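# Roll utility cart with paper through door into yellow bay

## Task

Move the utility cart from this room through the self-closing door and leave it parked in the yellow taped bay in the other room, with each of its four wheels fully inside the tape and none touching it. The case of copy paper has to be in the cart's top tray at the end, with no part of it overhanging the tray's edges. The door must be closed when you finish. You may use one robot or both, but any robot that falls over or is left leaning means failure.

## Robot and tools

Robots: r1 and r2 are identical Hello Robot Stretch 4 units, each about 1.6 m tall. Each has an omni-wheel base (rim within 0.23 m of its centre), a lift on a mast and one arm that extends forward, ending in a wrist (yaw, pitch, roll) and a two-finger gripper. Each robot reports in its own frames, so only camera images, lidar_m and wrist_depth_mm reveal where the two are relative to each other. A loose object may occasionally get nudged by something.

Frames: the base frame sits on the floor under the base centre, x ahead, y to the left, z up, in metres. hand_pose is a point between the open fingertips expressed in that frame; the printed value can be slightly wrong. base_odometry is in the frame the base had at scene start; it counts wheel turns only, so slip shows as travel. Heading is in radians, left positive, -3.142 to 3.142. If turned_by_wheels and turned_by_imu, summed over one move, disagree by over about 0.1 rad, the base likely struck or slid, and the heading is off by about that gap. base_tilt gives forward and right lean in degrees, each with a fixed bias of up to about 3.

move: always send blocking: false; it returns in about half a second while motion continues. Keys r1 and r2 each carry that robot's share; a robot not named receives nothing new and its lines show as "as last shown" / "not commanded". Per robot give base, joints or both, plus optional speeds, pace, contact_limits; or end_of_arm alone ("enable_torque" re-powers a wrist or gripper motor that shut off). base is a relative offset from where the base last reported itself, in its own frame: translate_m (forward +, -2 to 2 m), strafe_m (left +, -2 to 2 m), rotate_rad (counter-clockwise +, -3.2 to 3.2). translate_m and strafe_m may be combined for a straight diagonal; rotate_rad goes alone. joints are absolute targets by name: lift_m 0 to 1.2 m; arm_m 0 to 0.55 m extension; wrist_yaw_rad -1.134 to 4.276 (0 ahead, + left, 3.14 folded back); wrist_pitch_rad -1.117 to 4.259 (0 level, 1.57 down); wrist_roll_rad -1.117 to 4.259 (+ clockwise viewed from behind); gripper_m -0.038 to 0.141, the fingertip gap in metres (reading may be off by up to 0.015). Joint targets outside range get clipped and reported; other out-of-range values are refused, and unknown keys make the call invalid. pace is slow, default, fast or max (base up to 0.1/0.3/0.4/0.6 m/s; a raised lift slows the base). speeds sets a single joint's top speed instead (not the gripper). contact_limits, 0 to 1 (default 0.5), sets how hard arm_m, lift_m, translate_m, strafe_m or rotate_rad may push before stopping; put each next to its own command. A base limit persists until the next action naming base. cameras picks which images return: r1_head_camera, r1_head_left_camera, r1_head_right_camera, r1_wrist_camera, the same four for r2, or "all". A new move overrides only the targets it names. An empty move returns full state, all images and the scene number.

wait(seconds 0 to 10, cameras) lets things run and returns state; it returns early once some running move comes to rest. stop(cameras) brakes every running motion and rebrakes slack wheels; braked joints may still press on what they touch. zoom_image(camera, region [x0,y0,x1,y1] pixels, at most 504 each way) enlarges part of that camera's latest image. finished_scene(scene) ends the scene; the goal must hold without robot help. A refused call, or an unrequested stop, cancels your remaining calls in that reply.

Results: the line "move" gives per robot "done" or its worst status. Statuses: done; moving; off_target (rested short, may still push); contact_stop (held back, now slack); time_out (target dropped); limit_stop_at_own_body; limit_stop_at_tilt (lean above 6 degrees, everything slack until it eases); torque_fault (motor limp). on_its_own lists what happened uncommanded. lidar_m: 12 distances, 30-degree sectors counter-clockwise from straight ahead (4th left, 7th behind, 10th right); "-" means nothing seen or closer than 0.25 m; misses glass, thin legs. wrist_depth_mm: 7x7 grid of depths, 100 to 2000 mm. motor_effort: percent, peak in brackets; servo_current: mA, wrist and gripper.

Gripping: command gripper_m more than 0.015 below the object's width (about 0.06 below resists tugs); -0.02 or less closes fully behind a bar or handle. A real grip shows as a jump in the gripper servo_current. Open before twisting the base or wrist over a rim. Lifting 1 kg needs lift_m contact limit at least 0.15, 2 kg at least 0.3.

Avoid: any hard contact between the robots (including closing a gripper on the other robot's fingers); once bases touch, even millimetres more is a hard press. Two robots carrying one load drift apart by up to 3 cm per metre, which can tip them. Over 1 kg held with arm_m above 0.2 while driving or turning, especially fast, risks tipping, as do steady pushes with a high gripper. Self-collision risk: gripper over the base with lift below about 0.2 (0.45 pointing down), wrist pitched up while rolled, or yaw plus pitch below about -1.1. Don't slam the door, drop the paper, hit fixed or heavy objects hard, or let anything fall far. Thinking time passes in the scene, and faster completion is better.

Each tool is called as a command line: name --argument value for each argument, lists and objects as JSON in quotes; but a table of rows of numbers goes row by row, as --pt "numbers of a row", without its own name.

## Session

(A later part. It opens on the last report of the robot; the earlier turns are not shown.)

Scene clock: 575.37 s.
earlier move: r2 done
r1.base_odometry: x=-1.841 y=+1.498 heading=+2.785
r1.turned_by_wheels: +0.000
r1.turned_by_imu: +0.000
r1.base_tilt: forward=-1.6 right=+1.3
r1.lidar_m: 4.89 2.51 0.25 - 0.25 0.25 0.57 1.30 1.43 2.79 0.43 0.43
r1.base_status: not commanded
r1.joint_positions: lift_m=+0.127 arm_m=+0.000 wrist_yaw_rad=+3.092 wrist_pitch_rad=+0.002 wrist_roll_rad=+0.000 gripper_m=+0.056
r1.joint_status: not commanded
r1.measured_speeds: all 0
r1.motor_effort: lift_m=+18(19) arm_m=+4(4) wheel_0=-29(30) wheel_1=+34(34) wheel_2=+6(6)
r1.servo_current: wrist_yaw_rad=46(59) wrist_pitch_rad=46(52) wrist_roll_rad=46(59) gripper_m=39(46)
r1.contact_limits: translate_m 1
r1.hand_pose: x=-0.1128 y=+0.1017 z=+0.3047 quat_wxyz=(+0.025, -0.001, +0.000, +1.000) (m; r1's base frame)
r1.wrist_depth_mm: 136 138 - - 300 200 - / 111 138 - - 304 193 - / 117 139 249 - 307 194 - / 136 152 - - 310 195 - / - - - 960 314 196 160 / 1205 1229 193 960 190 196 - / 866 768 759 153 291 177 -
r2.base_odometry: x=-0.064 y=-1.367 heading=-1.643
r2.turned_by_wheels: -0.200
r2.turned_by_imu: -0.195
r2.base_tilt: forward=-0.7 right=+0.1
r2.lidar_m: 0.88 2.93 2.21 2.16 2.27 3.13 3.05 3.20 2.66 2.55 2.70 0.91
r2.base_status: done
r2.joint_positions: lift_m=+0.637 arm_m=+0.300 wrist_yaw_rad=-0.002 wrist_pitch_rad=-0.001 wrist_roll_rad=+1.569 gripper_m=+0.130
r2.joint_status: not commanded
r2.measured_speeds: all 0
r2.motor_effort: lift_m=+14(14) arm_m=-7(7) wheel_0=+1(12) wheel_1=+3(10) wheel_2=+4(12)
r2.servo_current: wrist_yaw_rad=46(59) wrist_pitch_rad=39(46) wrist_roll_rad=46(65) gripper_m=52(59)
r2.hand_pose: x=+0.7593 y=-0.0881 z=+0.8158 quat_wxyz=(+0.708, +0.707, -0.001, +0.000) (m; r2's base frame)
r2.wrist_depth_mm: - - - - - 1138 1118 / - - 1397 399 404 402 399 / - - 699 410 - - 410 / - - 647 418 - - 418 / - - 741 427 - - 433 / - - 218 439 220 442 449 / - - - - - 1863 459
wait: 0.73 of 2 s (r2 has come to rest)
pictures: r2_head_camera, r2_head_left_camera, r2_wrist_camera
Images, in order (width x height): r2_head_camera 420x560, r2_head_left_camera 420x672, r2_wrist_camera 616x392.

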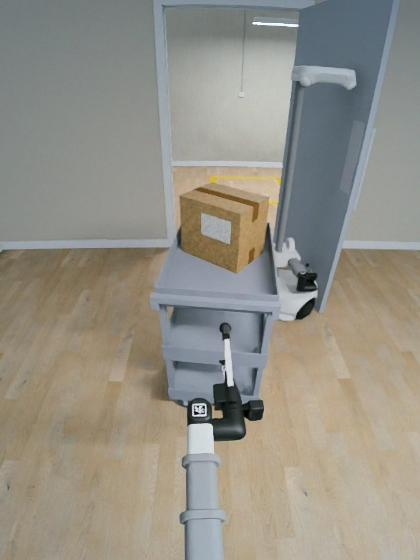

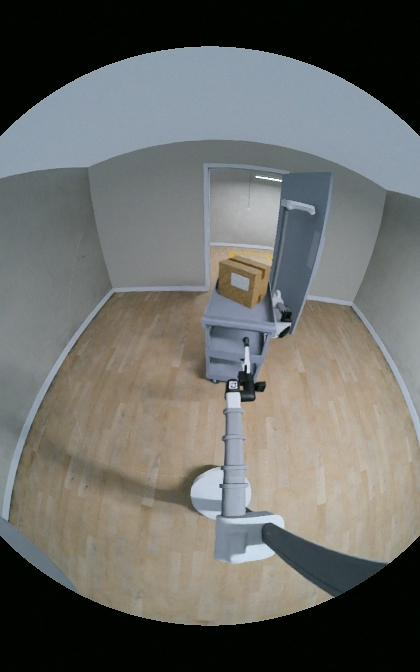

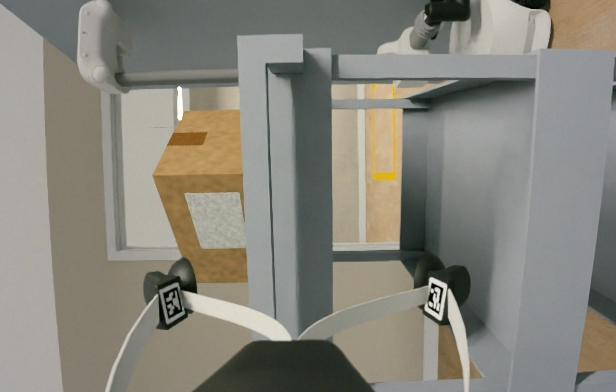

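move --blocking false --r2 '{"base":{"translate_m":0.11,"strafe_m":0.04},"joints":{"arm_m":0.385},"pace":"slow"}'

wait --seconds 1.2

wait --seconds 1

move --blocking false --r2 '{"joints":{"gripper_m":-0.02}}'

wait --seconds 2.5 --cameras '["r2_wrist_camera"]'

move --blocking false --r2 '{"base":{"translate_m":0.6},"pace":"slow","contact_limits":{"translate_m":0.6}}'

wait --seconds 7 --cameras '["r2_head_camera","r1_head_right_camera","r2_head_left_camera"]'

Scene clock: 589.07 s.
move: r2 moving
r1: as last shown
r1.lidar_m: 4.88 2.57 0.25 - 0.25 0.25 0.61 1.30 1.42 2.81 0.43 0.45
r1.motor_effort: lift_m=+19(19) arm_m=+4(4) wheel_0=-30(30) wheel_1=+34(35) wheel_2=+6(6)
r1.servo_current: wrist_yaw_rad=59(59) wrist_pitch_rad=46(52) wrist_roll_rad=59(72) gripper_m=39(46)
r1.contact_limits: translate_m 1
r1.wrist_depth_mm: 136 138 - - 300 200 - / 111 139 - - 304 193 - / 117 139 250 - 306 194 - / 136 152 - - 310 195 - / - - - 960 312 196 160 / 1205 1229 193 976 191 196 - / 854 759 750 154 291 176 -
r2.base_odometry: x=-0.061 y=-1.380 heading=-1.643
r2.turned_by_wheels: +0.000
r2.turned_by_imu: +0.001
r2.base_tilt: forward=-0.7 right=+0.1
r2.lidar_m: 0.89 2.91 2.25 2.18 2.24 3.16 3.06 3.21 2.64 2.57 2.71 0.89
r2.base_status: translate_m moving; strafe_m moving
r2.joint_positions: lift_m=+0.637 arm_m=+0.312 wrist_yaw_rad=-0.002 wrist_pitch_rad=-0.001 wrist_roll_rad=+1.569 gripper_m=+0.130
r2.joint_status: arm_m moving
r2.measured_speeds: translate_m=+0.048 strafe_m=+0.017 rotate_rad=+0.000 lift_m=+0.000 arm_m=+0.049 wrist_yaw_rad=+0.000 wrist_pitch_rad=+0.000 wrist_roll_rad=+0.000
r2.motor_effort: lift_m=+14(14) arm_m=+8(11) wheel_0=+1(4) wheel_1=+8(8) wheel_2=-7(10)
r2.servo_current: wrist_yaw_rad=46(59) wrist_pitch_rad=39(46) wrist_roll_rad=46(52) gripper_m=52(52)
r2.hand_pose: x=+0.7715 y=-0.0881 z=+0.8158 quat_wxyz=(+0.708, +0.707, -0.001, +0.000) (m; r2's base frame)
r2.wrist_depth_mm: - - - 319 1078 1118 1060 / - - 1336 382 1366 384 382 / - - 661 389 - - 387 / - - 627 399 - - 399 / - - 707 413 - - 415 / - - 218 415 220 - 421 / - - - - - 1983 433
pictures: none

Scene clock: 590.27 s.
earlier move: r2 moving
r1.base_odometry: x=-1.841 y=+1.498 heading=+2.785
r1.turned_by_wheels: +0.000
r1.turned_by_imu: +0.000
r1.base_tilt: forward=-1.6 right=+1.3
r1.lidar_m: 4.90 2.52 0.25 - 0.25 0.25 0.59 1.30 1.41 2.80 0.42 0.45
r1.base_status: not commanded
r1.joint_positions: lift_m=+0.127 arm_m=+0.000 wrist_yaw_rad=+3.092 wrist_pitch_rad=+0.002 wrist_roll_rad=+0.000 gripper_m=+0.056
r1.joint_status: not commanded
r1.measured_speeds: all 0
r1.motor_effort: lift_m=+18(19) arm_m=+4(4) wheel_0=-29(30) wheel_1=+34(35) wheel_2=+6(6)
r1.servo_current: wrist_yaw_rad=59(65) wrist_pitch_rad=39(52) wrist_roll_rad=52(72) gripper_m=39(46)
r1.contact_limits: translate_m 1
r1.hand_pose: x=-0.1128 y=+0.1017 z=+0.3047 quat_wxyz=(+0.025, -0.001, +0.000, +1.000) (m; r1's base frame)
r1.wrist_depth_mm: 136 138 - - 300 202 - / 111 138 - - 307 193 - / 117 138 249 - 307 194 - / 136 152 - - 312 195 - / - - - 960 314 195 160 / 1229 1229 194 976 191 196 - / 866 750 759 153 293 177 -
r2.base_odometry: x=-0.035 y=-1.471 heading=-1.643
r2.turned_by_wheels: +0.000
r2.turned_by_imu: +0.000
r2.base_tilt: forward=-0.7 right=+0.1
r2.lidar_m: 0.82 2.80 2.21 2.13 2.23 3.17 3.17 3.26 2.67 2.63 2.77 0.81
r2.base_status: translate_m moving; strafe_m moving
r2.joint_positions: lift_m=+0.637 arm_m=+0.384 wrist_yaw_rad=-0.002 wrist_pitch_rad=-0.001 wrist_roll_rad=+1.569 gripper_m=+0.130
r2.joint_status: arm_m moving
r2.measured_speeds: translate_m=+0.042 strafe_m=+0.016 rotate_rad=+0.004 lift_m=+0.000 arm_m=+0.015 wrist_yaw_rad=+0.000 wrist_pitch_rad=+0.000 wrist_roll_rad=+0.000
r2.motor_effort: lift_m=+14(14) arm_m=+12(13) wheel_0=+4(8) wheel_1=+5(9) wheel_2=-7(11)
r2.servo_current: wrist_yaw_rad=46(59) wrist_pitch_rad=39(46) wrist_roll_rad=39(59) gripper_m=52(59)
r2.hand_pose: x=+0.8428 y=-0.0881 z=+0.8158 quat_wxyz=(+0.708, +0.707, -0.001, +0.000) (m; r2's base frame)
r2.wrist_depth_mm: 1921 1182 185 225 1182 683 - / - 1921 183 231 - 788 - / - 473 180 237 - 820 - / - 530 183 243 - - - / - - 190 251 - - - / - - 195 256 195 - - / - - 205 - - 1808 455
wait: 1.20 s; no rest
pictures: none

Scene clock: 590.97 s.
earlier move: r2 done
r1.base_odometry: x=-1.841 y=+1.498 heading=+2.785
r1.turned_by_wheels: +0.000
r1.turned_by_imu: +0.000
r1.base_tilt: forward=-1.6 right=+1.3
r1.lidar_m: 4.89 2.54 0.25 - 0.25 0.26 0.63 1.28 1.42 2.81 0.42 0.42
r1.base_status: not commanded
r1.joint_positions: lift_m=+0.127 arm_m=+0.000 wrist_yaw_rad=+3.092 wrist_pitch_rad=+0.002 wrist_roll_rad=+0.000 gripper_m=+0.056
r1.joint_status: not commanded
r1.measured_speeds: all 0
r1.motor_effort: lift_m=+18(19) arm_m=+4(4) wheel_0=-30(30) wheel_1=+34(35) wheel_2=+6(6)
r1.servo_current: wrist_yaw_rad=52(65) wrist_pitch_rad=39(52) wrist_roll_rad=39(72) gripper_m=46(46)
r1.contact_limits: translate_m 1
r1.hand_pose: x=-0.1128 y=+0.1017 z=+0.3047 quat_wxyz=(+0.025, -0.001, +0.000, +1.000) (m; r1's base frame)
r1.wrist_depth_mm: 136 138 - - 301 200 - / 111 138 - - 304 193 - / 117 138 250 - 307 194 - / 136 152 - - 307 195 - / - - - 960 310 196 160 / 1205 1205 194 976 190 196 - / 854 768 750 153 293 177 -
r2.base_odometry: x=-0.032 y=-1.480 heading=-1.643
r2.turned_by_wheels: +0.000
r2.turned_by_imu: +0.000
r2.base_tilt: forward=-0.7 right=+0.1
r2.lidar_m: 0.80 2.80 2.19 2.12 2.26 3.16 3.18 3.29 2.69 2.60 2.75 0.80
r2.base_status: done
r2.joint_positions: lift_m=+0.637 arm_m=+0.385 wrist_yaw_rad=-0.002 wrist_pitch_rad=-0.001 wrist_roll_rad=+1.569 gripper_m=+0.130
r2.joint_status: all done
r2.measured_speeds: all 0
r2.motor_effort: lift_m=+14(14) arm_m=+8(13) wheel_0=+6(8) wheel_1=+6(9) wheel_2=-8(11)
r2.servo_current: wrist_yaw_rad=39(59) wrist_pitch_rad=46(46) wrist_roll_rad=39(59) gripper_m=52(59)
r2.hand_pose: x=+0.8438 y=-0.0881 z=+0.8158 quat_wxyz=(+0.708, +0.707, -0.001, +0.000) (m; r2's base frame)
r2.wrist_depth_mm: 1921 1160 167 216 1160 - - / - 1229 166 223 - - - / - 466 170 229 - - - / - 521 193 235 - - - / - - 180 240 - - - / - - 183 245 195 535 - / - - - - - 1708 455
wait: 0.70 of 1 s (r2 has come to rest)
pictures: none

Scene clock: 591.47 s.
move: r2 moving
r1: as last shown
r1.lidar_m: 4.86 2.54 0.25 - 0.25 0.25 0.61 1.27 1.43 2.79 0.44 0.43
r1.motor_effort: lift_m=+19(19) arm_m=+4(4) wheel_0=-30(30) wheel_1=+34(34) wheel_2=+6(6)
r1.servo_current: wrist_yaw_rad=46(65) wrist_pitch_rad=46(46) wrist_roll_rad=46(65) gripper_m=39(46)
r1.contact_limits: translate_m 1
r1.wrist_depth_mm: 135 138 - - 301 200 - / 111 139 - - 307 193 - / 117 138 248 - 307 194 - / 136 152 - - 310 195 - / - - - 976 312 196 160 / 1229 1229 194 976 191 196 - / 854 759 759 153 291 177 -
r2.base_odometry: x=-0.032 y=-1.480 heading=-1.643
r2.turned_by_wheels: +0.000
r2.turned_by_imu: +0.000
r2.base_tilt: forward=-0.7 right=+0.1
r2.lidar_m: 0.77 2.80 2.20 2.13 2.24 3.16 3.18 3.32 2.70 2.63 2.75 0.79
r2.base_status: not commanded
r2.joint_positions: lift_m=+0.637 arm_m=+0.385 wrist_yaw_rad=-0.002 wrist_pitch_rad=-0.001 wrist_roll_rad=+1.569 gripper_m=+0.117
r2.joint_status: gripper_m moving
r2.measured_speeds: all 0
r2.motor_effort: lift_m=+14(14) arm_m=+8(8) wheel_0=+5(6) wheel_1=+6(6) wheel_2=-8(8)
r2.servo_current: wrist_yaw_rad=33(59) wrist_pitch_rad=39(46) wrist_roll_rad=52(59) gripper_m=98(124)
r2.hand_pose: x=+0.8438 y=-0.0881 z=+0.8158 quat_wxyz=(+0.708, +0.707, -0.001, +0.000) (m; r2's base frame)
r2.wrist_depth_mm: 1921 1182 161 216 1160 - - / - - 166 223 - 768 - / - 466 171 228 - - - / - 525 186 234 - - - / - - 180 239 243 - - / - - 181 245 195 - - / - - - - - 1756 452
pictures: none

Scene clock: 593.27 s.
earlier move: r2 done
r1.base_odometry: x=-1.841 y=+1.498 heading=+2.785
r1.turned_by_wheels: +0.000
r1.turned_by_imu: +0.000
r1.base_tilt: forward=-1.6 right=+1.3
r1.lidar_m: 4.88 2.56 0.25 - 0.25 0.25 0.60 1.27 1.44 2.78 0.46 0.43
r1.base_status: not commanded
r1.joint_positions: lift_m=+0.127 arm_m=+0.000 wrist_yaw_rad=+3.092 wrist_pitch_rad=+0.002 wrist_roll_rad=+0.000 gripper_m=+0.056
r1.joint_status: not commanded
r1.measured_speeds: all 0
r1.motor_effort: lift_m=+18(19) arm_m=+4(4) wheel_0=-30(30) wheel_1=+34(35) wheel_2=+6(6)
r1.servo_current: wrist_yaw_rad=52(72) wrist_pitch_rad=39(52) wrist_roll_rad=46(65) gripper_m=46(46)
r1.contact_limits: translate_m 1
r1.hand_pose: x=-0.1128 y=+0.1017 z=+0.3047 quat_wxyz=(+0.025, -0.001, +0.000, +1.000) (m; r1's base frame)
r1.wrist_depth_mm: 136 138 - - 300 200 - / 111 138 - - 306 193 - / 117 139 248 - 306 194 - / 136 153 - - 309 195 - / - - - 960 314 196 160 / 1229 1182 194 976 191 196 - / 854 759 768 153 291 177 -
r2.base_odometry: x=-0.032 y=-1.480 heading=-1.643
r2.turned_by_wheels: +0.000
r2.turned_by_imu: +0.000
r2.base_tilt: forward=-0.7 right=+0.0
r2.lidar_m: 0.77 2.81 2.19 2.12 2.24 3.12 3.19 3.32 2.71 2.63 2.76 0.77
r2.base_status: not commanded
r2.joint_positions: lift_m=+0.637 arm_m=+0.385 wrist_yaw_rad=-0.001 wrist_pitch_rad=-0.005 wrist_roll_rad=+1.569 gripper_m=-0.018
r2.joint_status: all done
r2.measured_speeds: all 0
r2.motor_effort: lift_m=+14(15) arm_m=+4(8) wheel_0=+3(6) wheel_1=+4(6) wheel_2=-4(8)
r2.servo_current: wrist_yaw_rad=39(59) wrist_pitch_rad=39(52) wrist_roll_rad=46(65) gripper_m=202(436)
r2.hand_pose: x=+0.8442 y=-0.0877 z=+0.8168 quat_wxyz=(+0.708, +0.707, -0.002, +0.001) (m; r2's base frame)
r2.wrist_depth_mm: - 1205 148 202 1118 - - / - 585 152 207 - 759 - / - 455 156 213 - 798 - / - 535 160 220 - 809 - / - - 165 226 - - - / - - 171 233 177 - - / - - - - - 1921 -
wait: 1.80 of 2.5 s (r2 has come to rest)
pictures: r2_wrist_camera
Images, in order (width x height): r2_wrist_camera 616x392.

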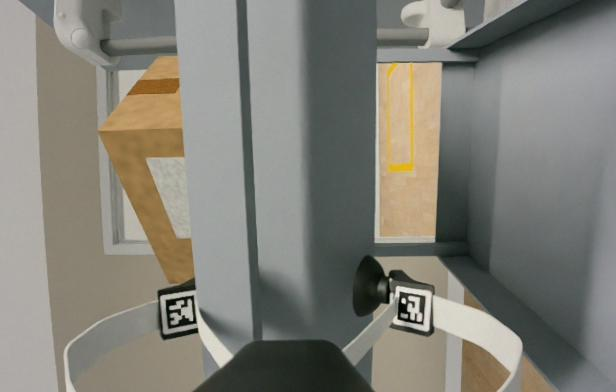

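Scene clock: 593.77 s.
move: r2 moving
r1: as last shown
r1.lidar_m: 4.88 2.51 0.25 - 0.25 0.25 0.60 1.28 1.42 2.79 0.43 0.43
r1.motor_effort: lift_m=+19(19) arm_m=+4(4) wheel_0=-29(30) wheel_1=+34(34) wheel_2=+6(6)
r1.servo_current: wrist_yaw_rad=52(65) wrist_pitch_rad=46(46) wrist_roll_rad=39(65) gripper_m=46(46)
r1.contact_limits: translate_m 1
r1.wrist_depth_mm: 136 138 - - 300 200 - / 111 139 - - 304 192 - / 117 138 248 - 309 195 - / 136 152 - - 312 195 - / - - - 946 314 195 160 / 1205 1205 193 976 191 196 - / 878 759 768 153 291 177 -
r2.base_odometry: x=-0.033 y=-1.492 heading=-1.643
r2.turned_by_wheels: +0.000
r2.turned_by_imu: +0.000
r2.base_tilt: forward=-0.7 right=+0.1
r2.lidar_m: 0.78 2.81 2.19 2.13 2.26 3.13 3.18 3.28 2.72 2.61 2.73 0.77
r2.base_status: translate_m moving
r2.joint_positions: lift_m=+0.637 arm_m=+0.385 wrist_yaw_rad=-0.001 wrist_pitch_rad=-0.005 wrist_roll_rad=+1.569 gripper_m=-0.018
r2.joint_status: not commanded
r2.measured_speeds: translate_m=+0.048 strafe_m=+0.000 rotate_rad=-0.005 lift_m=+0.000 arm_m=+0.000 wrist_yaw_rad=-0.001 wrist_pitch_rad=+0.000 wrist_roll_rad=+0.000
r2.motor_effort: lift_m=+14(14) arm_m=+4(4) wheel_0=+12(12) wheel_1=+7(8) wheel_2=-13(13)
r2.servo_current: wrist_yaw_rad=39(59) wrist_pitch_rad=46(46) wrist_roll_rad=52(52) gripper_m=150(202)
r2.contact_limits: translate_m 0.6
r2.hand_pose: x=+0.8442 y=-0.0877 z=+0.8168 quat_wxyz=(+0.708, +0.707, -0.002, +0.001) (m; r2's base frame)
r2.wrist_depth_mm: - 1182 146 201 1138 - - / - 603 150 207 - 778 - / - 449 154 212 - 788 - / - 504 159 216 - 820 - / - - 163 224 - - - / - 175 167 229 176 - - / - - 172 - - 1756 -
pictures: none

Scene clock: 600.53 s.
earlier move: r2 done
r1.base_odometry: x=-1.841 y=+1.498 heading=+2.785
r1.turned_by_wheels: +0.000
r1.turned_by_imu: +0.000
r1.base_tilt: forward=-1.6 right=+1.3
r1.lidar_m: 4.90 2.50 0.25 - 0.25 0.26 0.61 1.29 0.41 0.40 0.42 1.07
r1.base_status: not commanded
r1.joint_positions: lift_m=+0.127 arm_m=+0.000 wrist_yaw_rad=+3.092 wrist_pitch_rad=+0.002 wrist_roll_rad=+0.000 gripper_m=+0.056
r1.joint_status: not commanded
r1.measured_speeds: all 0
r1.motor_effort: lift_m=+19(19) arm_m=+4(4) wheel_0=-29(30) wheel_1=+34(35) wheel_2=+6(6)
r1.servo_current: wrist_yaw_rad=46(91) wrist_pitch_rad=39(52) wrist_roll_rad=46(78) gripper_m=46(52)
r1.contact_limits: translate_m 1
r1.hand_pose: x=-0.1128 y=+0.1017 z=+0.3047 quat_wxyz=(+0.025, -0.001, +0.000, +1.000) (m; r1's base frame)
r1.wrist_depth_mm: 136 138 - - 301 200 - / 111 138 - - 306 193 - / 117 139 248 - 307 194 - / 136 152 - - 310 196 - / - - - 960 310 195 160 / 1229 1205 194 991 191 196 - / 866 759 759 153 291 177 -
r2.base_odometry: x=-0.075 y=-2.078 heading=-1.642
r2.turned_by_wheels: +0.001
r2.turned_by_imu: +0.008
r2.base_tilt: forward=-0.7 right=+0.0
r2.lidar_m: 0.76 2.18 2.16 2.10 2.24 3.13 3.82 3.63 2.70 2.64 2.81 0.81
r2.base_status: done
r2.joint_positions: lift_m=+0.637 arm_m=+0.385 wrist_yaw_rad=+0.004 wrist_pitch_rad=-0.005 wrist_roll_rad=+1.571 gripper_m=-0.018
r2.joint_status: not commanded
r2.measured_speeds: all 0
r2.motor_effort: lift_m=+14(15) arm_m=+4(4) wheel_0=+11(17) wheel_1=+8(11) wheel_2=-3(15)
r2.servo_current: wrist_yaw_rad=39(59) wrist_pitch_rad=46(52) wrist_roll_rad=46(65) gripper_m=156(202)
r2.contact_limits: translate_m 0.6
r2.hand_pose: x=+0.8446 y=-0.0863 z=+0.8168 quat_wxyz=(+0.707, +0.707, +0.000, +0.003) (m; r2's base frame)
r2.wrist_depth_mm: - - 168 227 - 1708 - / - - 168 228 - 1618 - / - - 168 228 - 820 - / - 480 167 226 - 809 - / 1537 525 168 228 - 809 - / - 167 168 226 179 160 - / - - - - - 140 -
wait: 6.77 of 7 s (r2 has come to rest)
pictures: r1_head_right_camera, r2_head_camera, r2_head_left_camera
Images, in order (width x height): r1_head_right_camera 420x672, r2_head_camera 420x560, r2_head_left_camera 420x672.

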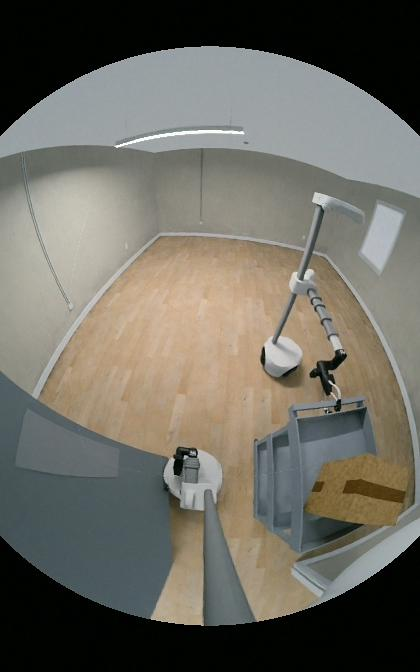

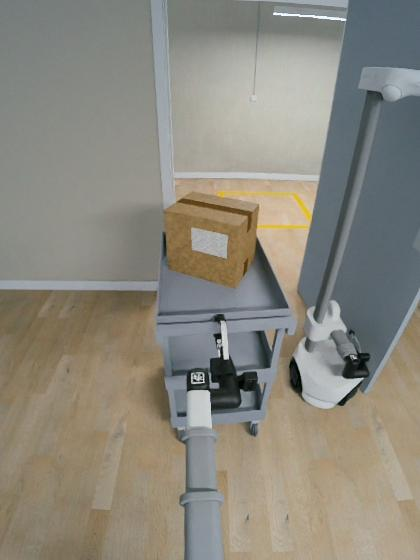

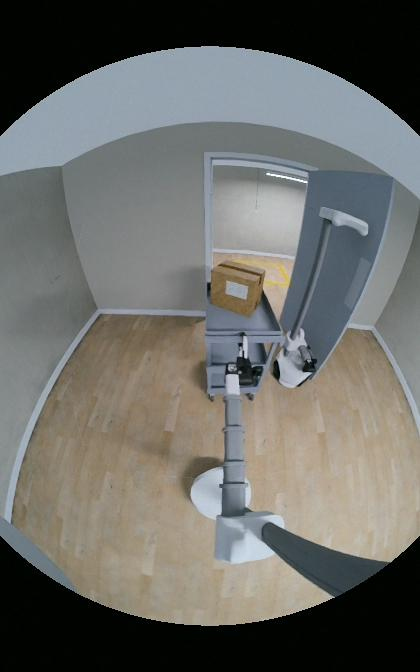

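move --blocking false --r2 '{"base":{"translate_m":0.7,"strafe_m":0.05},"pace":"slow","contact_limits":{"translate_m":0.6}}'

wait --seconds 8 --cameras '["r2_head_camera","r1_head_right_camera","r2_head_left_camera"]'

Scene clock: 609.73 s.
move: r2 moving
r1: as last shown
r1.lidar_m: 4.89 2.56 0.25 - 0.25 0.25 0.60 1.30 0.43 0.40 0.44 1.06
r1.motor_effort: lift_m=+19(19) arm_m=+4(4) wheel_0=-30(30) wheel_1=+34(34) wheel_2=+6(6)
r1.servo_current: wrist_yaw_rad=52(59) wrist_pitch_rad=39(46) wrist_roll_rad=59(59) gripper_m=39(46)
r1.contact_limits: translate_m 1
r1.wrist_depth_mm: 136 138 - - 300 201 - / 111 138 - - 306 192 - / 117 139 248 - 307 195 - / 136 152 - - 310 195 - / - - - 960 312 195 160 / 1205 1205 194 976 191 197 - / 854 759 759 153 291 177 -
r2.base_odometry: x=-0.075 y=-2.090 heading=-1.641
r2.turned_by_wheels: +0.001
r2.turned_by_imu: +0.001
r2.base_tilt: forward=-0.7 right=+0.1
r2.lidar_m: 0.75 2.18 2.15 2.10 2.25 3.13 3.83 3.61 2.72 2.65 2.78 0.80
r2.base_status: translate_m moving; strafe_m moving
r2.joint_positions: lift_m=+0.637 arm_m=+0.385 wrist_yaw_rad=+0.004 wrist_pitch_rad=-0.005 wrist_roll_rad=+1.571 gripper_m=-0.018
r2.joint_status: not commanded
r2.measured_speeds: translate_m=+0.048 strafe_m=+0.003 rotate_rad=-0.001 lift_m=+0.000 arm_m=+0.000 wrist_yaw_rad=+0.000 wrist_pitch_rad=+0.000 wrist_roll_rad=+0.000
r2.motor_effort: lift_m=+14(14) arm_m=+4(4) wheel_0=+12(15) wheel_1=+8(11) wheel_2=-8(9)
r2.servo_current: wrist_yaw_rad=52(65) wrist_pitch_rad=46(52) wrist_roll_rad=59(65) gripper_m=163(163)
r2.contact_limits: translate_m 0.6
r2.hand_pose: x=+0.8446 y=-0.0863 z=+0.8168 quat_wxyz=(+0.707, +0.707, +0.000, +0.003) (m; r2's base frame)
r2.wrist_depth_mm: - - 169 229 - 1708 - / - - 168 228 - 1756 - / - - 168 227 - 820 - / - 477 168 227 - 820 - / - 521 168 226 - 820 - / - 167 167 226 178 160 - / - - - - - 140 -
pictures: none

Scene clock: 617.63 s.
earlier move: r2 done
r1.base_odometry: x=-1.841 y=+1.498 heading=+2.785
r1.turned_by_wheels: +0.000
r1.turned_by_imu: -0.001
r1.base_tilt: forward=-1.6 right=+1.3
r1.lidar_m: 4.89 2.51 0.25 - 0.25 0.26 0.62 0.54 0.56 0.65 0.66 4.42
r1.base_status: not commanded
r1.joint_positions: lift_m=+0.127 arm_m=+0.000 wrist_yaw_rad=+3.092 wrist_pitch_rad=+0.002 wrist_roll_rad=+0.000 gripper_m=+0.056
r1.joint_status: not commanded
r1.measured_speeds: all 0
r1.motor_effort: lift_m=+18(19) arm_m=+4(4) wheel_0=-30(30) wheel_1=+34(35) wheel_2=+6(6)
r1.servo_current: wrist_yaw_rad=46(72) wrist_pitch_rad=39(52) wrist_roll_rad=46(72) gripper_m=46(52)
r1.contact_limits: translate_m 1
r1.hand_pose: x=-0.1128 y=+0.1017 z=+0.3047 quat_wxyz=(+0.025, -0.001, +0.000, +1.000) (m; r1's base frame)
r1.wrist_depth_mm: 136 138 - - 301 200 - / 111 138 - - 306 193 - / 117 139 248 - 307 195 - / 136 152 - - 310 195 - / 991 - - 946 312 196 160 / 1118 1205 194 976 191 197 - / 866 759 759 153 291 177 -
r2.base_odometry: x=-0.075 y=-2.779 heading=-1.644
r2.turned_by_wheels: -0.003
r2.turned_by_imu: -0.043
r2.base_tilt: forward=-0.7 right=+0.0
r2.lidar_m: 0.69 1.41 1.96 2.02 2.13 2.93 - 3.89 2.84 2.70 0.67 0.80
r2.base_status: done
r2.joint_positions: lift_m=+0.637 arm_m=+0.385 wrist_yaw_rad=-0.017 wrist_pitch_rad=-0.001 wrist_roll_rad=+1.571 gripper_m=-0.019
r2.joint_status: not commanded
r2.measured_speeds: all 0
r2.motor_effort: lift_m=+14(14) arm_m=+6(6) wheel_0=-6(15) wheel_1=-2(11) wheel_2=-16(30)
r2.servo_current: wrist_yaw_rad=104(111) wrist_pitch_rad=46(52) wrist_roll_rad=59(65) gripper_m=111(169)
r2.contact_limits: translate_m 0.6
r2.hand_pose: x=+0.8426 y=-0.0923 z=+0.8159 quat_wxyz=(+0.707, +0.707, -0.007, -0.006) (m; r2's base frame)
r2.wrist_depth_mm: - - 236 294 309 307 306 / - - 202 271 - 1756 436 / - - 188 254 - 1808 484 / - - 184 237 - 741 - / - 508 164 223 - - - / - 172 153 209 176 160 - / - 473 141 - - 707 -
wait: 7.90 of 8 s (r2 has come to rest)
pictures: r1_head_right_camera, r2_head_camera, r2_head_left_camera
Images, in order (width x height): r1_head_right_camera 420x672, r2_head_camera 420x560, r2_head_left_camera 420x672.

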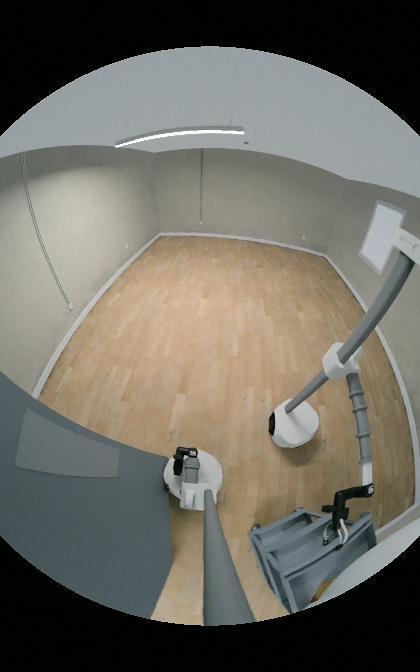

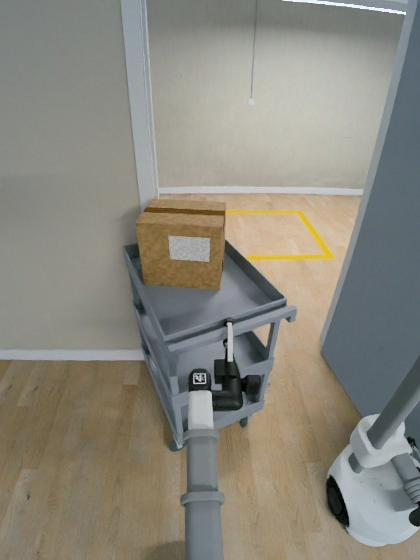

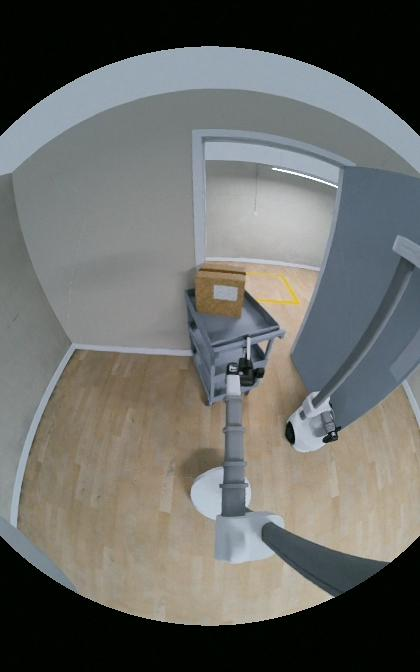

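move --blocking false --r2 '{"base":{"translate_m":-0.4,"strafe_m":-0.1},"pace":"slow","contact_limits":{"translate_m":0.8}}'

wait --seconds 5 --cameras '["r2_head_camera","r2_head_left_camera"]'

Scene clock: 626.27 s.
move: r2 moving
r1: as last shown
r1.turned_by_imu: +0.000
r1.lidar_m: 4.88 2.56 0.25 - 0.25 0.25 0.60 0.55 0.57 0.63 0.67 4.41
r1.motor_effort: lift_m=+18(19) arm_m=+4(4) wheel_0=-29(30) wheel_1=+34(34) wheel_2=+6(6)
r1.servo_current: wrist_yaw_rad=52(65) wrist_pitch_rad=39(46) wrist_roll_rad=39(59) gripper_m=46(46)
r1.contact_limits: translate_m 1
r1.wrist_depth_mm: 136 138 - - 300 200 - / 111 138 - - 304 194 - / 117 139 248 - 309 195 - / 136 153 - - 312 194 - / 1008 - - 960 314 195 160 / 1098 1205 193 976 191 196 - / 866 750 750 153 291 177 -
r2.base_odometry: x=-0.077 y=-2.767 heading=-1.644
r2.turned_by_wheels: +0.000
r2.turned_by_imu: +0.000
r2.base_tilt: forward=-0.7 right=+0.1
r2.lidar_m: 0.70 1.46 1.97 2.04 2.12 2.92 - 3.86 2.83 2.69 0.69 0.81
r2.base_status: translate_m moving; strafe_m moving
r2.joint_positions: lift_m=+0.637 arm_m=+0.385 wrist_yaw_rad=-0.008 wrist_pitch_rad=-0.001 wrist_roll_rad=+1.571 gripper_m=-0.019
r2.joint_status: not commanded
r2.measured_speeds: translate_m=-0.048 strafe_m=-0.012 rotate_rad=+0.003 lift_m=+0.000 arm_m=+0.000 wrist_yaw_rad=+0.051 wrist_pitch_rad=+0.000 wrist_roll_rad=+0.000
r2.motor_effort: lift_m=+14(14) arm_m=+6(6) wheel_0=-7(12) wheel_1=-9(9) wheel_2=+7(13)
r2.servo_current: wrist_yaw_rad=52(104) wrist_pitch_rad=46(46) wrist_roll_rad=39(52) gripper_m=104(111)
r2.contact_limits: translate_m 0.8
r2.hand_pose: x=+0.8435 y=-0.0896 z=+0.8159 quat_wxyz=(+0.707, +0.707, -0.003, -0.002) (m; r2's base frame)
r2.wrist_depth_mm: - - 220 287 300 307 297 / - - 202 268 - 1708 445 / - - 189 252 - 1863 - / - - 174 236 - 778 - / - 473 168 224 - 798 - / - 174 159 211 176 160 - / - 484 147 - - 732 -
pictures: none

Scene clock: 631.13 s.
earlier move: r2 done
r1.base_odometry: x=-1.841 y=+1.498 heading=+2.785
r1.turned_by_wheels: +0.000
r1.turned_by_imu: +0.000
r1.base_tilt: forward=-1.6 right=+1.3
r1.lidar_m: 4.88 2.54 0.25 - 0.25 0.27 0.60 0.44 0.32 0.28 0.52 0.85
r1.base_status: not commanded
r1.joint_positions: lift_m=+0.127 arm_m=+0.000 wrist_yaw_rad=+3.092 wrist_pitch_rad=+0.002 wrist_roll_rad=+0.000 gripper_m=+0.056
r1.joint_status: not commanded
r1.measured_speeds: all 0
r1.motor_effort: lift_m=+19(19) arm_m=+4(4) wheel_0=-29(31) wheel_1=+34(35) wheel_2=+6(6)
r1.servo_current: wrist_yaw_rad=52(72) wrist_pitch_rad=52(52) wrist_roll_rad=59(65) gripper_m=39(46)
r1.contact_limits: translate_m 1
r1.hand_pose: x=-0.1128 y=+0.1017 z=+0.3047 quat_wxyz=(+0.025, -0.001, +0.000, +1.000) (m; r1's base frame)
r1.wrist_depth_mm: 136 138 - - 301 201 - / 111 138 - - 304 193 - / 117 139 248 - 306 194 - / 136 153 - - 310 195 - / 676 - - 960 312 195 160 / 661 1205 193 976 191 195 - / 798 759 750 153 293 177 -
r2.base_odometry: x=-0.145 y=-2.373 heading=-1.644
r2.turned_by_wheels: +0.000
r2.turned_by_imu: +0.000
r2.base_tilt: forward=-0.7 right=+0.1
r2.lidar_m: 0.76 1.84 2.23 2.15 2.25 2.98 4.18 3.74 2.71 2.61 0.93 0.80
r2.base_status: done
r2.joint_positions: lift_m=+0.637 arm_m=+0.385 wrist_yaw_rad=+0.000 wrist_pitch_rad=-0.001 wrist_roll_rad=+1.570 gripper_m=-0.019
r2.joint_status: not commanded
r2.measured_speeds: all 0
r2.motor_effort: lift_m=+14(14) arm_m=-3(6) wheel_0=-6(12) wheel_1=-5(9) wheel_2=+4(20)
r2.servo_current: wrist_yaw_rad=46(104) wrist_pitch_rad=39(46) wrist_roll_rad=52(59) gripper_m=104(117)
r2.contact_limits: translate_m 0.8
r2.hand_pose: x=+0.8443 y=-0.0874 z=+0.8159 quat_wxyz=(+0.707, +0.707, -0.001, +0.001) (m; r2's base frame)
r2.wrist_depth_mm: - - 169 229 - 1708 449 / - - 168 229 - 1863 - / - - 167 226 - 788 - / - 477 166 225 - 820 - / - 530 166 224 223 809 - / - 535 165 224 175 154 - / - - 164 - - - -
wait: 4.87 of 5 s (r2 has come to rest)
pictures: r2_head_camera, r2_head_left_camera
Images, in order (width x height): r2_head_camera 420x560, r2_head_left_camera 420x672.

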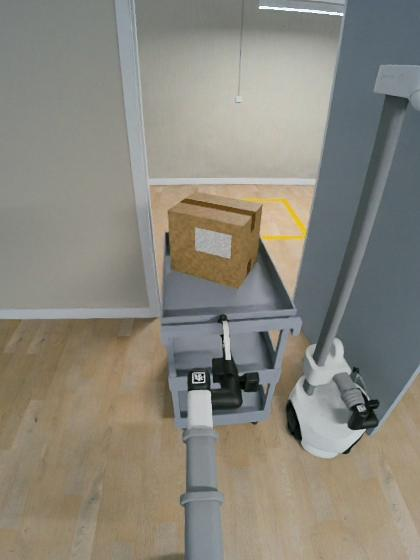

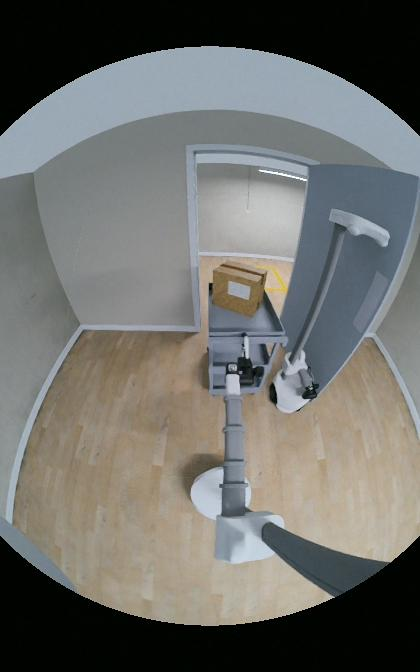

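move --blocking false --r2 '{"base":{"translate_m":0.3,"strafe_m":0.03},"pace":"slow","contact_limits":{"translate_m":0.3}}'

wait --seconds 4.2 --cameras '["r2_head_camera"]'

Scene clock: 639.47 s.
move: r2 moving
r1: as last shown
r1.lidar_m: 4.89 2.54 0.25 - 0.25 0.25 0.62 0.43 0.30 0.28 0.53 0.87
r1.motor_effort: lift_m=+19(19) arm_m=+4(4) wheel_0=-29(30) wheel_1=+34(34) wheel_2=+6(6)
r1.servo_current: wrist_yaw_rad=52(65) wrist_pitch_rad=46(52) wrist_roll_rad=52(59) gripper_m=46(46)
r1.contact_limits: translate_m 1
r1.wrist_depth_mm: 136 138 - - 300 200 - / 111 138 - - 304 193 - / 117 139 249 - 307 193 - / 136 152 - - 310 195 - / 683 - - 960 314 195 160 / 661 1229 194 991 191 196 - / 798 759 750 153 291 177 -
r2.base_odometry: x=-0.145 y=-2.385 heading=-1.644
r2.turned_by_wheels: +0.000
r2.turned_by_imu: +0.001
r2.base_tilt: forward=-0.7 right=+0.1
r2.lidar_m: 0.77 1.85 2.21 2.15 2.23 2.99 4.20 3.69 2.68 2.61 0.94 0.80
r2.base_status: translate_m moving; strafe_m moving
r2.joint_positions: lift_m=+0.637 arm_m=+0.385 wrist_yaw_rad=-0.003 wrist_pitch_rad=-0.001 wrist_roll_rad=+1.570 gripper_m=-0.019
r2.joint_status: not commanded
r2.measured_speeds: translate_m=+0.049 strafe_m=+0.005 rotate_rad=+0.000 lift_m=+0.000 arm_m=+0.000 wrist_yaw_rad=+0.000 wrist_pitch_rad=+0.000 wrist_roll_rad=+0.000
r2.motor_effort: lift_m=+14(14) arm_m=-4(4) wheel_0=+5(7) wheel_1=+6(6) wheel_2=-13(14)
r2.servo_current: wrist_yaw_rad=46(59) wrist_pitch_rad=46(46) wrist_roll_rad=52(52) gripper_m=104(111)
r2.contact_limits: translate_m 0.3
r2.hand_pose: x=+0.8441 y=-0.0882 z=+0.8159 quat_wxyz=(+0.707, +0.707, -0.001, +0.000) (m; r2's base frame)
r2.wrist_depth_mm: - - 170 229 - 1708 - / - - 168 229 - 1708 - / - - 167 227 - 778 - / - 469 166 224 - 820 - / - 525 165 223 223 809 - / - 177 164 221 174 154 - / - - 162 - - - -
pictures: none

Scene clock: 643.27 s.
earlier move: r2 done
r1.base_odometry: x=-1.841 y=+1.498 heading=+2.785
r1.turned_by_wheels: +0.000
r1.turned_by_imu: +0.000
r1.base_tilt: forward=-1.6 right=+1.3
r1.lidar_m: 4.90 2.55 0.25 - 0.25 0.26 0.61 0.44 0.40 0.48 0.66 0.75
r1.base_status: not commanded
r1.joint_positions: lift_m=+0.127 arm_m=+0.000 wrist_yaw_rad=+3.092 wrist_pitch_rad=+0.002 wrist_roll_rad=+0.000 gripper_m=+0.056
r1.joint_status: not commanded
r1.measured_speeds: all 0
r1.motor_effort: lift_m=+19(19) arm_m=+4(4) wheel_0=-30(30) wheel_1=+34(35) wheel_2=+6(6)
r1.servo_current: wrist_yaw_rad=33(65) wrist_pitch_rad=46(52) wrist_roll_rad=39(59) gripper_m=39(52)
r1.contact_limits: translate_m 1
r1.hand_pose: x=-0.1128 y=+0.1017 z=+0.3047 quat_wxyz=(+0.025, -0.001, +0.000, +1.000) (m; r1's base frame)
r1.wrist_depth_mm: 135 138 - - 301 200 - / 111 138 - - 306 193 - / 117 139 248 - 307 195 - / 136 153 - - 310 195 - / - - - 946 312 195 160 / 621 1229 194 960 191 196 - / 809 759 750 153 290 177 -
r2.base_odometry: x=-0.137 y=-2.674 heading=-1.645
r2.turned_by_wheels: -0.001
r2.turned_by_imu: -0.002
r2.base_tilt: forward=-0.7 right=+0.1
r2.lidar_m: 0.76 1.54 2.11 2.12 2.20 3.01 - 3.78 2.73 2.64 0.67 0.74
r2.base_status: done
r2.joint_positions: lift_m=+0.637 arm_m=+0.385 wrist_yaw_rad=-0.005 wrist_pitch_rad=-0.001 wrist_roll_rad=+1.570 gripper_m=-0.019
r2.joint_status: not commanded
r2.measured_speeds: all 0
r2.motor_effort: lift_m=+14(14) arm_m=+4(4) wheel_0=-2(11) wheel_1=+1(10) wheel_2=-12(15)
r2.servo_current: wrist_yaw_rad=46(65) wrist_pitch_rad=39(46) wrist_roll_rad=46(59) gripper_m=111(117)
r2.contact_limits: translate_m 0.3
r2.hand_pose: x=+0.8439 y=-0.0888 z=+0.8159 quat_wxyz=(+0.707, +0.707, -0.002, -0.001) (m; r2's base frame)
r2.wrist_depth_mm: - - 199 236 - 1661 1229 / - - 174 235 - 1863 - / - - 171 231 - 798 - / - 477 169 227 - 809 - / - 517 167 224 224 809 - / - 176 164 222 175 160 - / - 170 161 - - - -
wait: 3.80 of 4.2 s (r2 has come to rest)
pictures: r2_head_camera
Images, in order (width x height): r2_head_camera 420x560.

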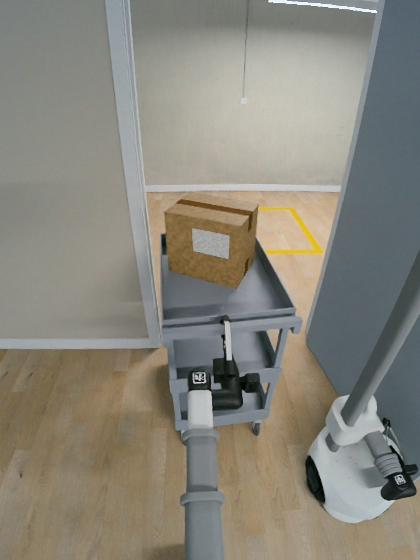

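move --blocking false --r2 '{"base":{"translate_m":0.25,"strafe_m":0.07},"pace":"slow","contact_limits":{"translate_m":0.3}}'

wait --seconds 4 --cameras '["r2_head_camera","r2_head_left_camera"]'

Scene clock: 649.37 s.
move: r2 moving
r1: as last shown
r1.lidar_m: 4.90 2.53 0.25 - 0.25 0.27 0.61 0.44 0.41 0.52 0.66 0.80
r1.motor_effort: lift_m=+18(19) arm_m=+4(4) wheel_0=-30(30) wheel_1=+34(34) wheel_2=+6(6)
r1.servo_current: wrist_yaw_rad=46(46) wrist_pitch_rad=46(46) wrist_roll_rad=33(52) gripper_m=39(46)
r1.contact_limits: translate_m 1
r1.wrist_depth_mm: 136 138 - - 300 200 - / 111 138 - - 306 193 - / 117 138 249 - 307 194 - / 136 152 - - 310 195 - / - - - 960 314 196 160 / 640 1229 193 976 191 196 - / 809 759 759 154 291 176 -
r2.base_odometry: x=-0.135 y=-2.687 heading=-1.646
r2.turned_by_wheels: -0.001
r2.turned_by_imu: -0.001
r2.base_tilt: forward=-0.7 right=+0.1
r2.lidar_m: 0.75 1.50 2.10 2.11 2.21 3.00 - 3.79 2.74 2.66 0.66 0.71
r2.base_status: translate_m moving; strafe_m moving
r2.joint_positions: lift_m=+0.637 arm_m=+0.385 wrist_yaw_rad=-0.006 wrist_pitch_rad=-0.001 wrist_roll_rad=+1.570 gripper_m=-0.019
r2.joint_status: not commanded
r2.measured_speeds: translate_m=+0.049 strafe_m=+0.014 rotate_rad=-0.002 lift_m=+0.000 arm_m=+0.000 wrist_yaw_rad=-0.005 wrist_pitch_rad=+0.000 wrist_roll_rad=+0.000
r2.motor_effort: lift_m=+14(14) arm_m=+4(4) wheel_0=-4(4) wheel_1=+4(6) wheel_2=-15(18)
r2.servo_current: wrist_yaw_rad=39(59) wrist_pitch_rad=39(46) wrist_roll_rad=59(59) gripper_m=111(111)
r2.contact_limits: translate_m 0.3
r2.hand_pose: x=+0.8438 y=-0.0891 z=+0.8159 quat_wxyz=(+0.707, +0.707, -0.003, -0.002) (m; r2's base frame)
r2.wrist_depth_mm: - - 176 236 - 1708 1229 / - - 173 233 - 1863 - / - - 170 230 - 778 - / - 473 168 226 - 820 - / - 508 166 224 225 809 - / - 177 163 221 175 160 - / - - 161 - - - -
pictures: none

Scene clock: 652.70 s.
earlier move: r2 done
r1.base_odometry: x=-1.841 y=+1.498 heading=+2.785
r1.turned_by_wheels: +0.000
r1.turned_by_imu: +0.000
r1.base_tilt: forward=-1.6 right=+1.3
r1.lidar_m: 4.89 2.55 0.25 - 0.25 0.26 0.60 0.58 0.63 0.61 0.59 4.42
r1.base_status: not commanded
r1.joint_positions: lift_m=+0.127 arm_m=+0.000 wrist_yaw_rad=+3.092 wrist_pitch_rad=+0.002 wrist_roll_rad=+0.000 gripper_m=+0.056
r1.joint_status: not commanded
r1.measured_speeds: all 0
r1.motor_effort: lift_m=+18(19) arm_m=+4(4) wheel_0=-30(30) wheel_1=+34(35) wheel_2=+6(6)
r1.servo_current: wrist_yaw_rad=46(72) wrist_pitch_rad=46(52) wrist_roll_rad=39(65) gripper_m=46(46)
r1.contact_limits: translate_m 1
r1.hand_pose: x=-0.1128 y=+0.1017 z=+0.3047 quat_wxyz=(+0.025, -0.001, +0.000, +1.000) (m; r1's base frame)
r1.wrist_depth_mm: 136 138 - - 301 201 - / 111 138 - - 304 193 - / 117 139 248 - 309 194 - / 136 153 - - 312 195 - / 138 1138 - 960 310 196 160 / 654 1118 193 991 191 197 - / 854 768 759 153 294 177 -
r2.base_odometry: x=-0.086 y=-2.929 heading=-1.646
r2.turned_by_wheels: +0.000
r2.turned_by_imu: -0.002
r2.base_tilt: forward=-0.7 right=+0.1
r2.lidar_m: 0.77 1.29 1.76 2.05 2.13 2.92 - 3.88 2.83 0.66 0.60 0.79
r2.base_status: done
r2.joint_positions: lift_m=+0.637 arm_m=+0.385 wrist_yaw_rad=-0.007 wrist_pitch_rad=-0.001 wrist_roll_rad=+1.570 gripper_m=-0.019
r2.joint_status: not commanded
r2.measured_speeds: all 0
r2.motor_effort: lift_m=+14(14) arm_m=+4(4) wheel_0=-1(6) wheel_1=+2(6) wheel_2=-11(18)
r2.servo_current: wrist_yaw_rad=52(72) wrist_pitch_rad=39(46) wrist_roll_rad=46(59) gripper_m=104(117)
r2.contact_limits: translate_m 0.3
r2.hand_pose: x=+0.8437 y=-0.0893 z=+0.8159 quat_wxyz=(+0.707, +0.707, -0.003, -0.002) (m; r2's base frame)
r2.wrist_depth_mm: - - 148 202 - 1921 - / - - 151 207 - 750 - / - 452 153 211 - 798 - / - 512 158 216 - 820 - / - - 160 220 219 809 - / - 621 165 226 174 160 - / - - 149 - - 1921 -
wait: 3.33 of 4 s (r2 has come to rest)
pictures: r2_head_camera, r2_head_left_camera
Images, in order (width x height): r2_head_camera 420x560, r2_head_left_camera 420x672.

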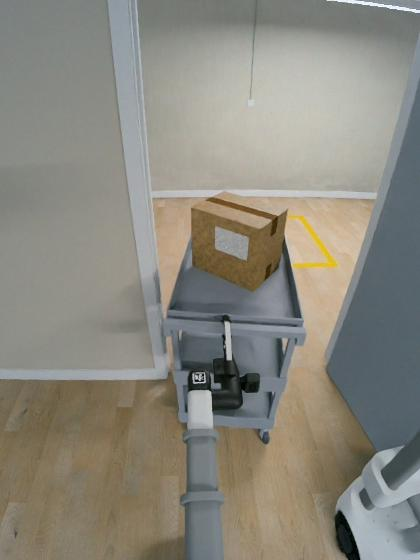

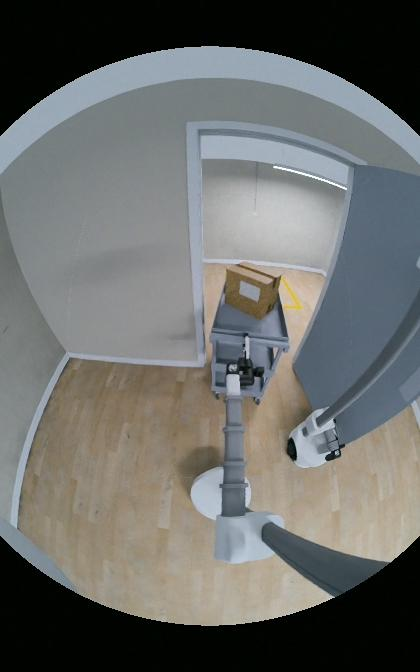

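move --blocking false --r2 '{"base":{"translate_m":0.4,"strafe_m":-0.04},"pace":"slow","contact_limits":{"translate_m":0.3}}'

wait --seconds 5 --cameras '["r2_head_camera","r2_head_left_camera","r1_head_right_camera"]'

Scene clock: 662.30 s.
move: r2 moving
r1: as last shown
r1.lidar_m: 4.88 2.56 0.25 - 0.25 0.25 0.59 0.57 0.64 0.62 0.57 4.36
r1.motor_effort: lift_m=+18(19) arm_m=+4(4) wheel_0=-30(30) wheel_1=+34(34) wheel_2=+6(6)
r1.servo_current: wrist_yaw_rad=46(78) wrist_pitch_rad=39(46) wrist_roll_rad=52(52) gripper_m=39(46)
r1.contact_limits: translate_m 1
r1.wrist_depth_mm: 136 138 - - 300 200 - / 110 138 - - 304 192 - / 116 139 248 - 307 195 - / 136 153 - - 309 195 - / 138 1160 - 960 314 196 160 / 654 1098 194 976 191 196 - / 854 768 768 153 290 177 -
r2.base_odometry: x=-0.089 y=-2.941 heading=-1.646
r2.turned_by_wheels: +0.000
r2.turned_by_imu: +0.000
r2.base_tilt: forward=-0.7 right=+0.1
r2.lidar_m: 0.78 1.26 1.74 2.02 2.15 2.91 - 3.88 2.83 0.64 0.61 0.78
r2.base_status: translate_m moving; strafe_m moving
r2.joint_positions: lift_m=+0.637 arm_m=+0.385 wrist_yaw_rad=-0.007 wrist_pitch_rad=-0.001 wrist_roll_rad=+1.570 gripper_m=-0.019
r2.joint_status: not commanded
r2.measured_speeds: translate_m=+0.049 strafe_m=-0.004 rotate_rad=+0.000 lift_m=+0.000 arm_m=+0.000 wrist_yaw_rad=+0.000 wrist_pitch_rad=+0.000 wrist_roll_rad=+0.000
r2.motor_effort: lift_m=+14(14) arm_m=+4(4) wheel_0=+2(6) wheel_1=+4(5) wheel_2=-13(16)
r2.servo_current: wrist_yaw_rad=39(59) wrist_pitch_rad=33(46) wrist_roll_rad=52(59) gripper_m=104(111)
r2.contact_limits: translate_m 0.3
r2.hand_pose: x=+0.8437 y=-0.0893 z=+0.8159 quat_wxyz=(+0.707, +0.707, -0.003, -0.002) (m; r2's base frame)
r2.wrist_depth_mm: - - 146 201 - 1708 - / - - 149 206 - 741 - / - 449 152 210 - 788 - / - 512 156 215 - 809 - / - - 160 220 216 - - / - 176 164 225 174 161 - / - - 165 - - 1863 -
pictures: none

Scene clock: 667.10 s.
earlier move: r2 done
r1.base_odometry: x=-1.841 y=+1.498 heading=+2.785
r1.turned_by_wheels: +0.000
r1.turned_by_imu: +0.000
r1.base_tilt: forward=-1.6 right=+1.3
r1.lidar_m: 4.89 2.54 0.25 - 0.25 0.26 0.61 0.84 0.51 0.49 3.01 4.41
r1.base_status: not commanded
r1.joint_positions: lift_m=+0.127 arm_m=+0.000 wrist_yaw_rad=+3.092 wrist_pitch_rad=+0.002 wrist_roll_rad=+0.000 gripper_m=+0.056
r1.joint_status: not commanded
r1.measured_speeds: all 0
r1.motor_effort: lift_m=+18(19) arm_m=+4(4) wheel_0=-30(30) wheel_1=+34(35) wheel_2=+6(6)
r1.servo_current: wrist_yaw_rad=52(78) wrist_pitch_rad=46(52) wrist_roll_rad=46(65) gripper_m=46(52)
r1.contact_limits: translate_m 1
r1.hand_pose: x=-0.1128 y=+0.1017 z=+0.3047 quat_wxyz=(+0.025, -0.001, +0.000, +1.000) (m; r1's base frame)
r1.wrist_depth_mm: 136 138 - - 300 201 - / 111 138 - - 307 193 - / 117 139 249 - 307 194 - / 136 153 - - 310 195 - / - - 1661 960 312 196 160 / 1229 1098 193 976 191 196 - / 866 759 759 154 291 177 -
r2.base_odometry: x=-0.156 y=-3.324 heading=-1.646
r2.turned_by_wheels: +0.001
r2.turned_by_imu: +0.003
r2.base_tilt: forward=-0.7 right=+0.0
r2.lidar_m: 0.78 0.83 1.18 2.08 2.17 2.96 - 3.84 0.53 0.50 0.88 0.73
r2.base_status: done
r2.joint_positions: lift_m=+0.637 arm_m=+0.385 wrist_yaw_rad=-0.004 wrist_pitch_rad=-0.001 wrist_roll_rad=+1.569 gripper_m=-0.019
r2.joint_status: not commanded
r2.measured_speeds: all 0
r2.motor_effort: lift_m=+14(14) arm_m=+4(4) wheel_0=+6(12) wheel_1=+3(8) wheel_2=-6(16)
r2.servo_current: wrist_yaw_rad=65(65) wrist_pitch_rad=39(46) wrist_roll_rad=46(59) gripper_m=104(117)
r2.contact_limits: translate_m 0.3
r2.hand_pose: x=+0.8439 y=-0.0887 z=+0.8159 quat_wxyz=(+0.708, +0.707, -0.002, -0.001) (m; r2's base frame)
r2.wrist_depth_mm: - - 125 179 - 723 - / - 421 133 186 - 750 - / - 473 138 198 - 788 - / - - 146 206 - - - / - - 152 216 213 - - / - - 163 229 175 168 - / - - 173 - - 1921 -
wait: 4.80 of 5 s (r2 has come to rest)
pictures: r1_head_right_camera, r2_head_camera, r2_head_left_camera
Images, in order (width x height): r1_head_right_camera 420x672, r2_head_camera 420x560, r2_head_left_camera 420x672.

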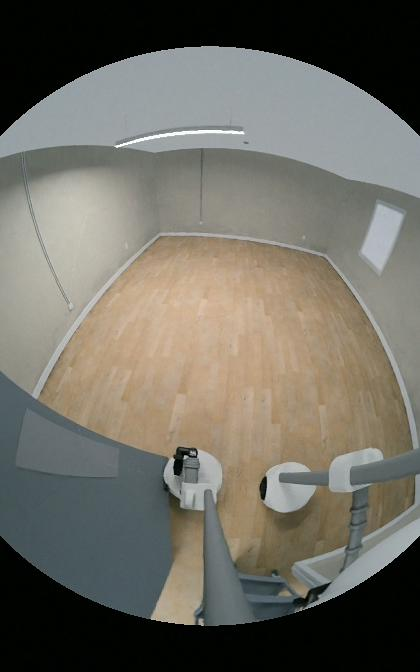

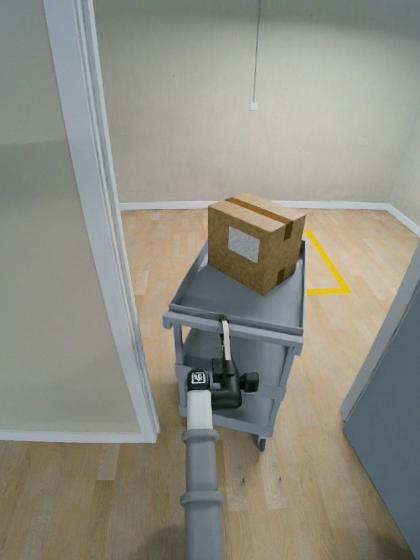

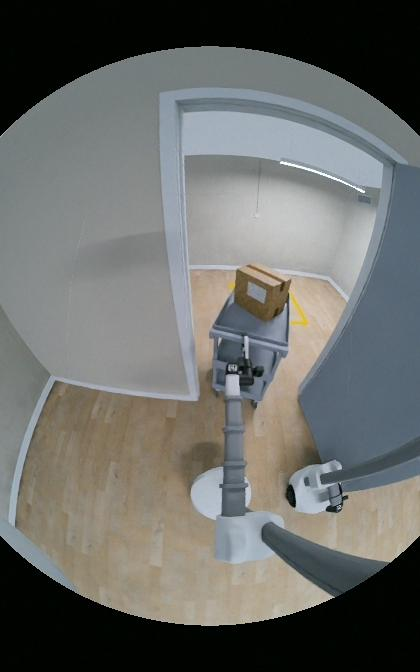

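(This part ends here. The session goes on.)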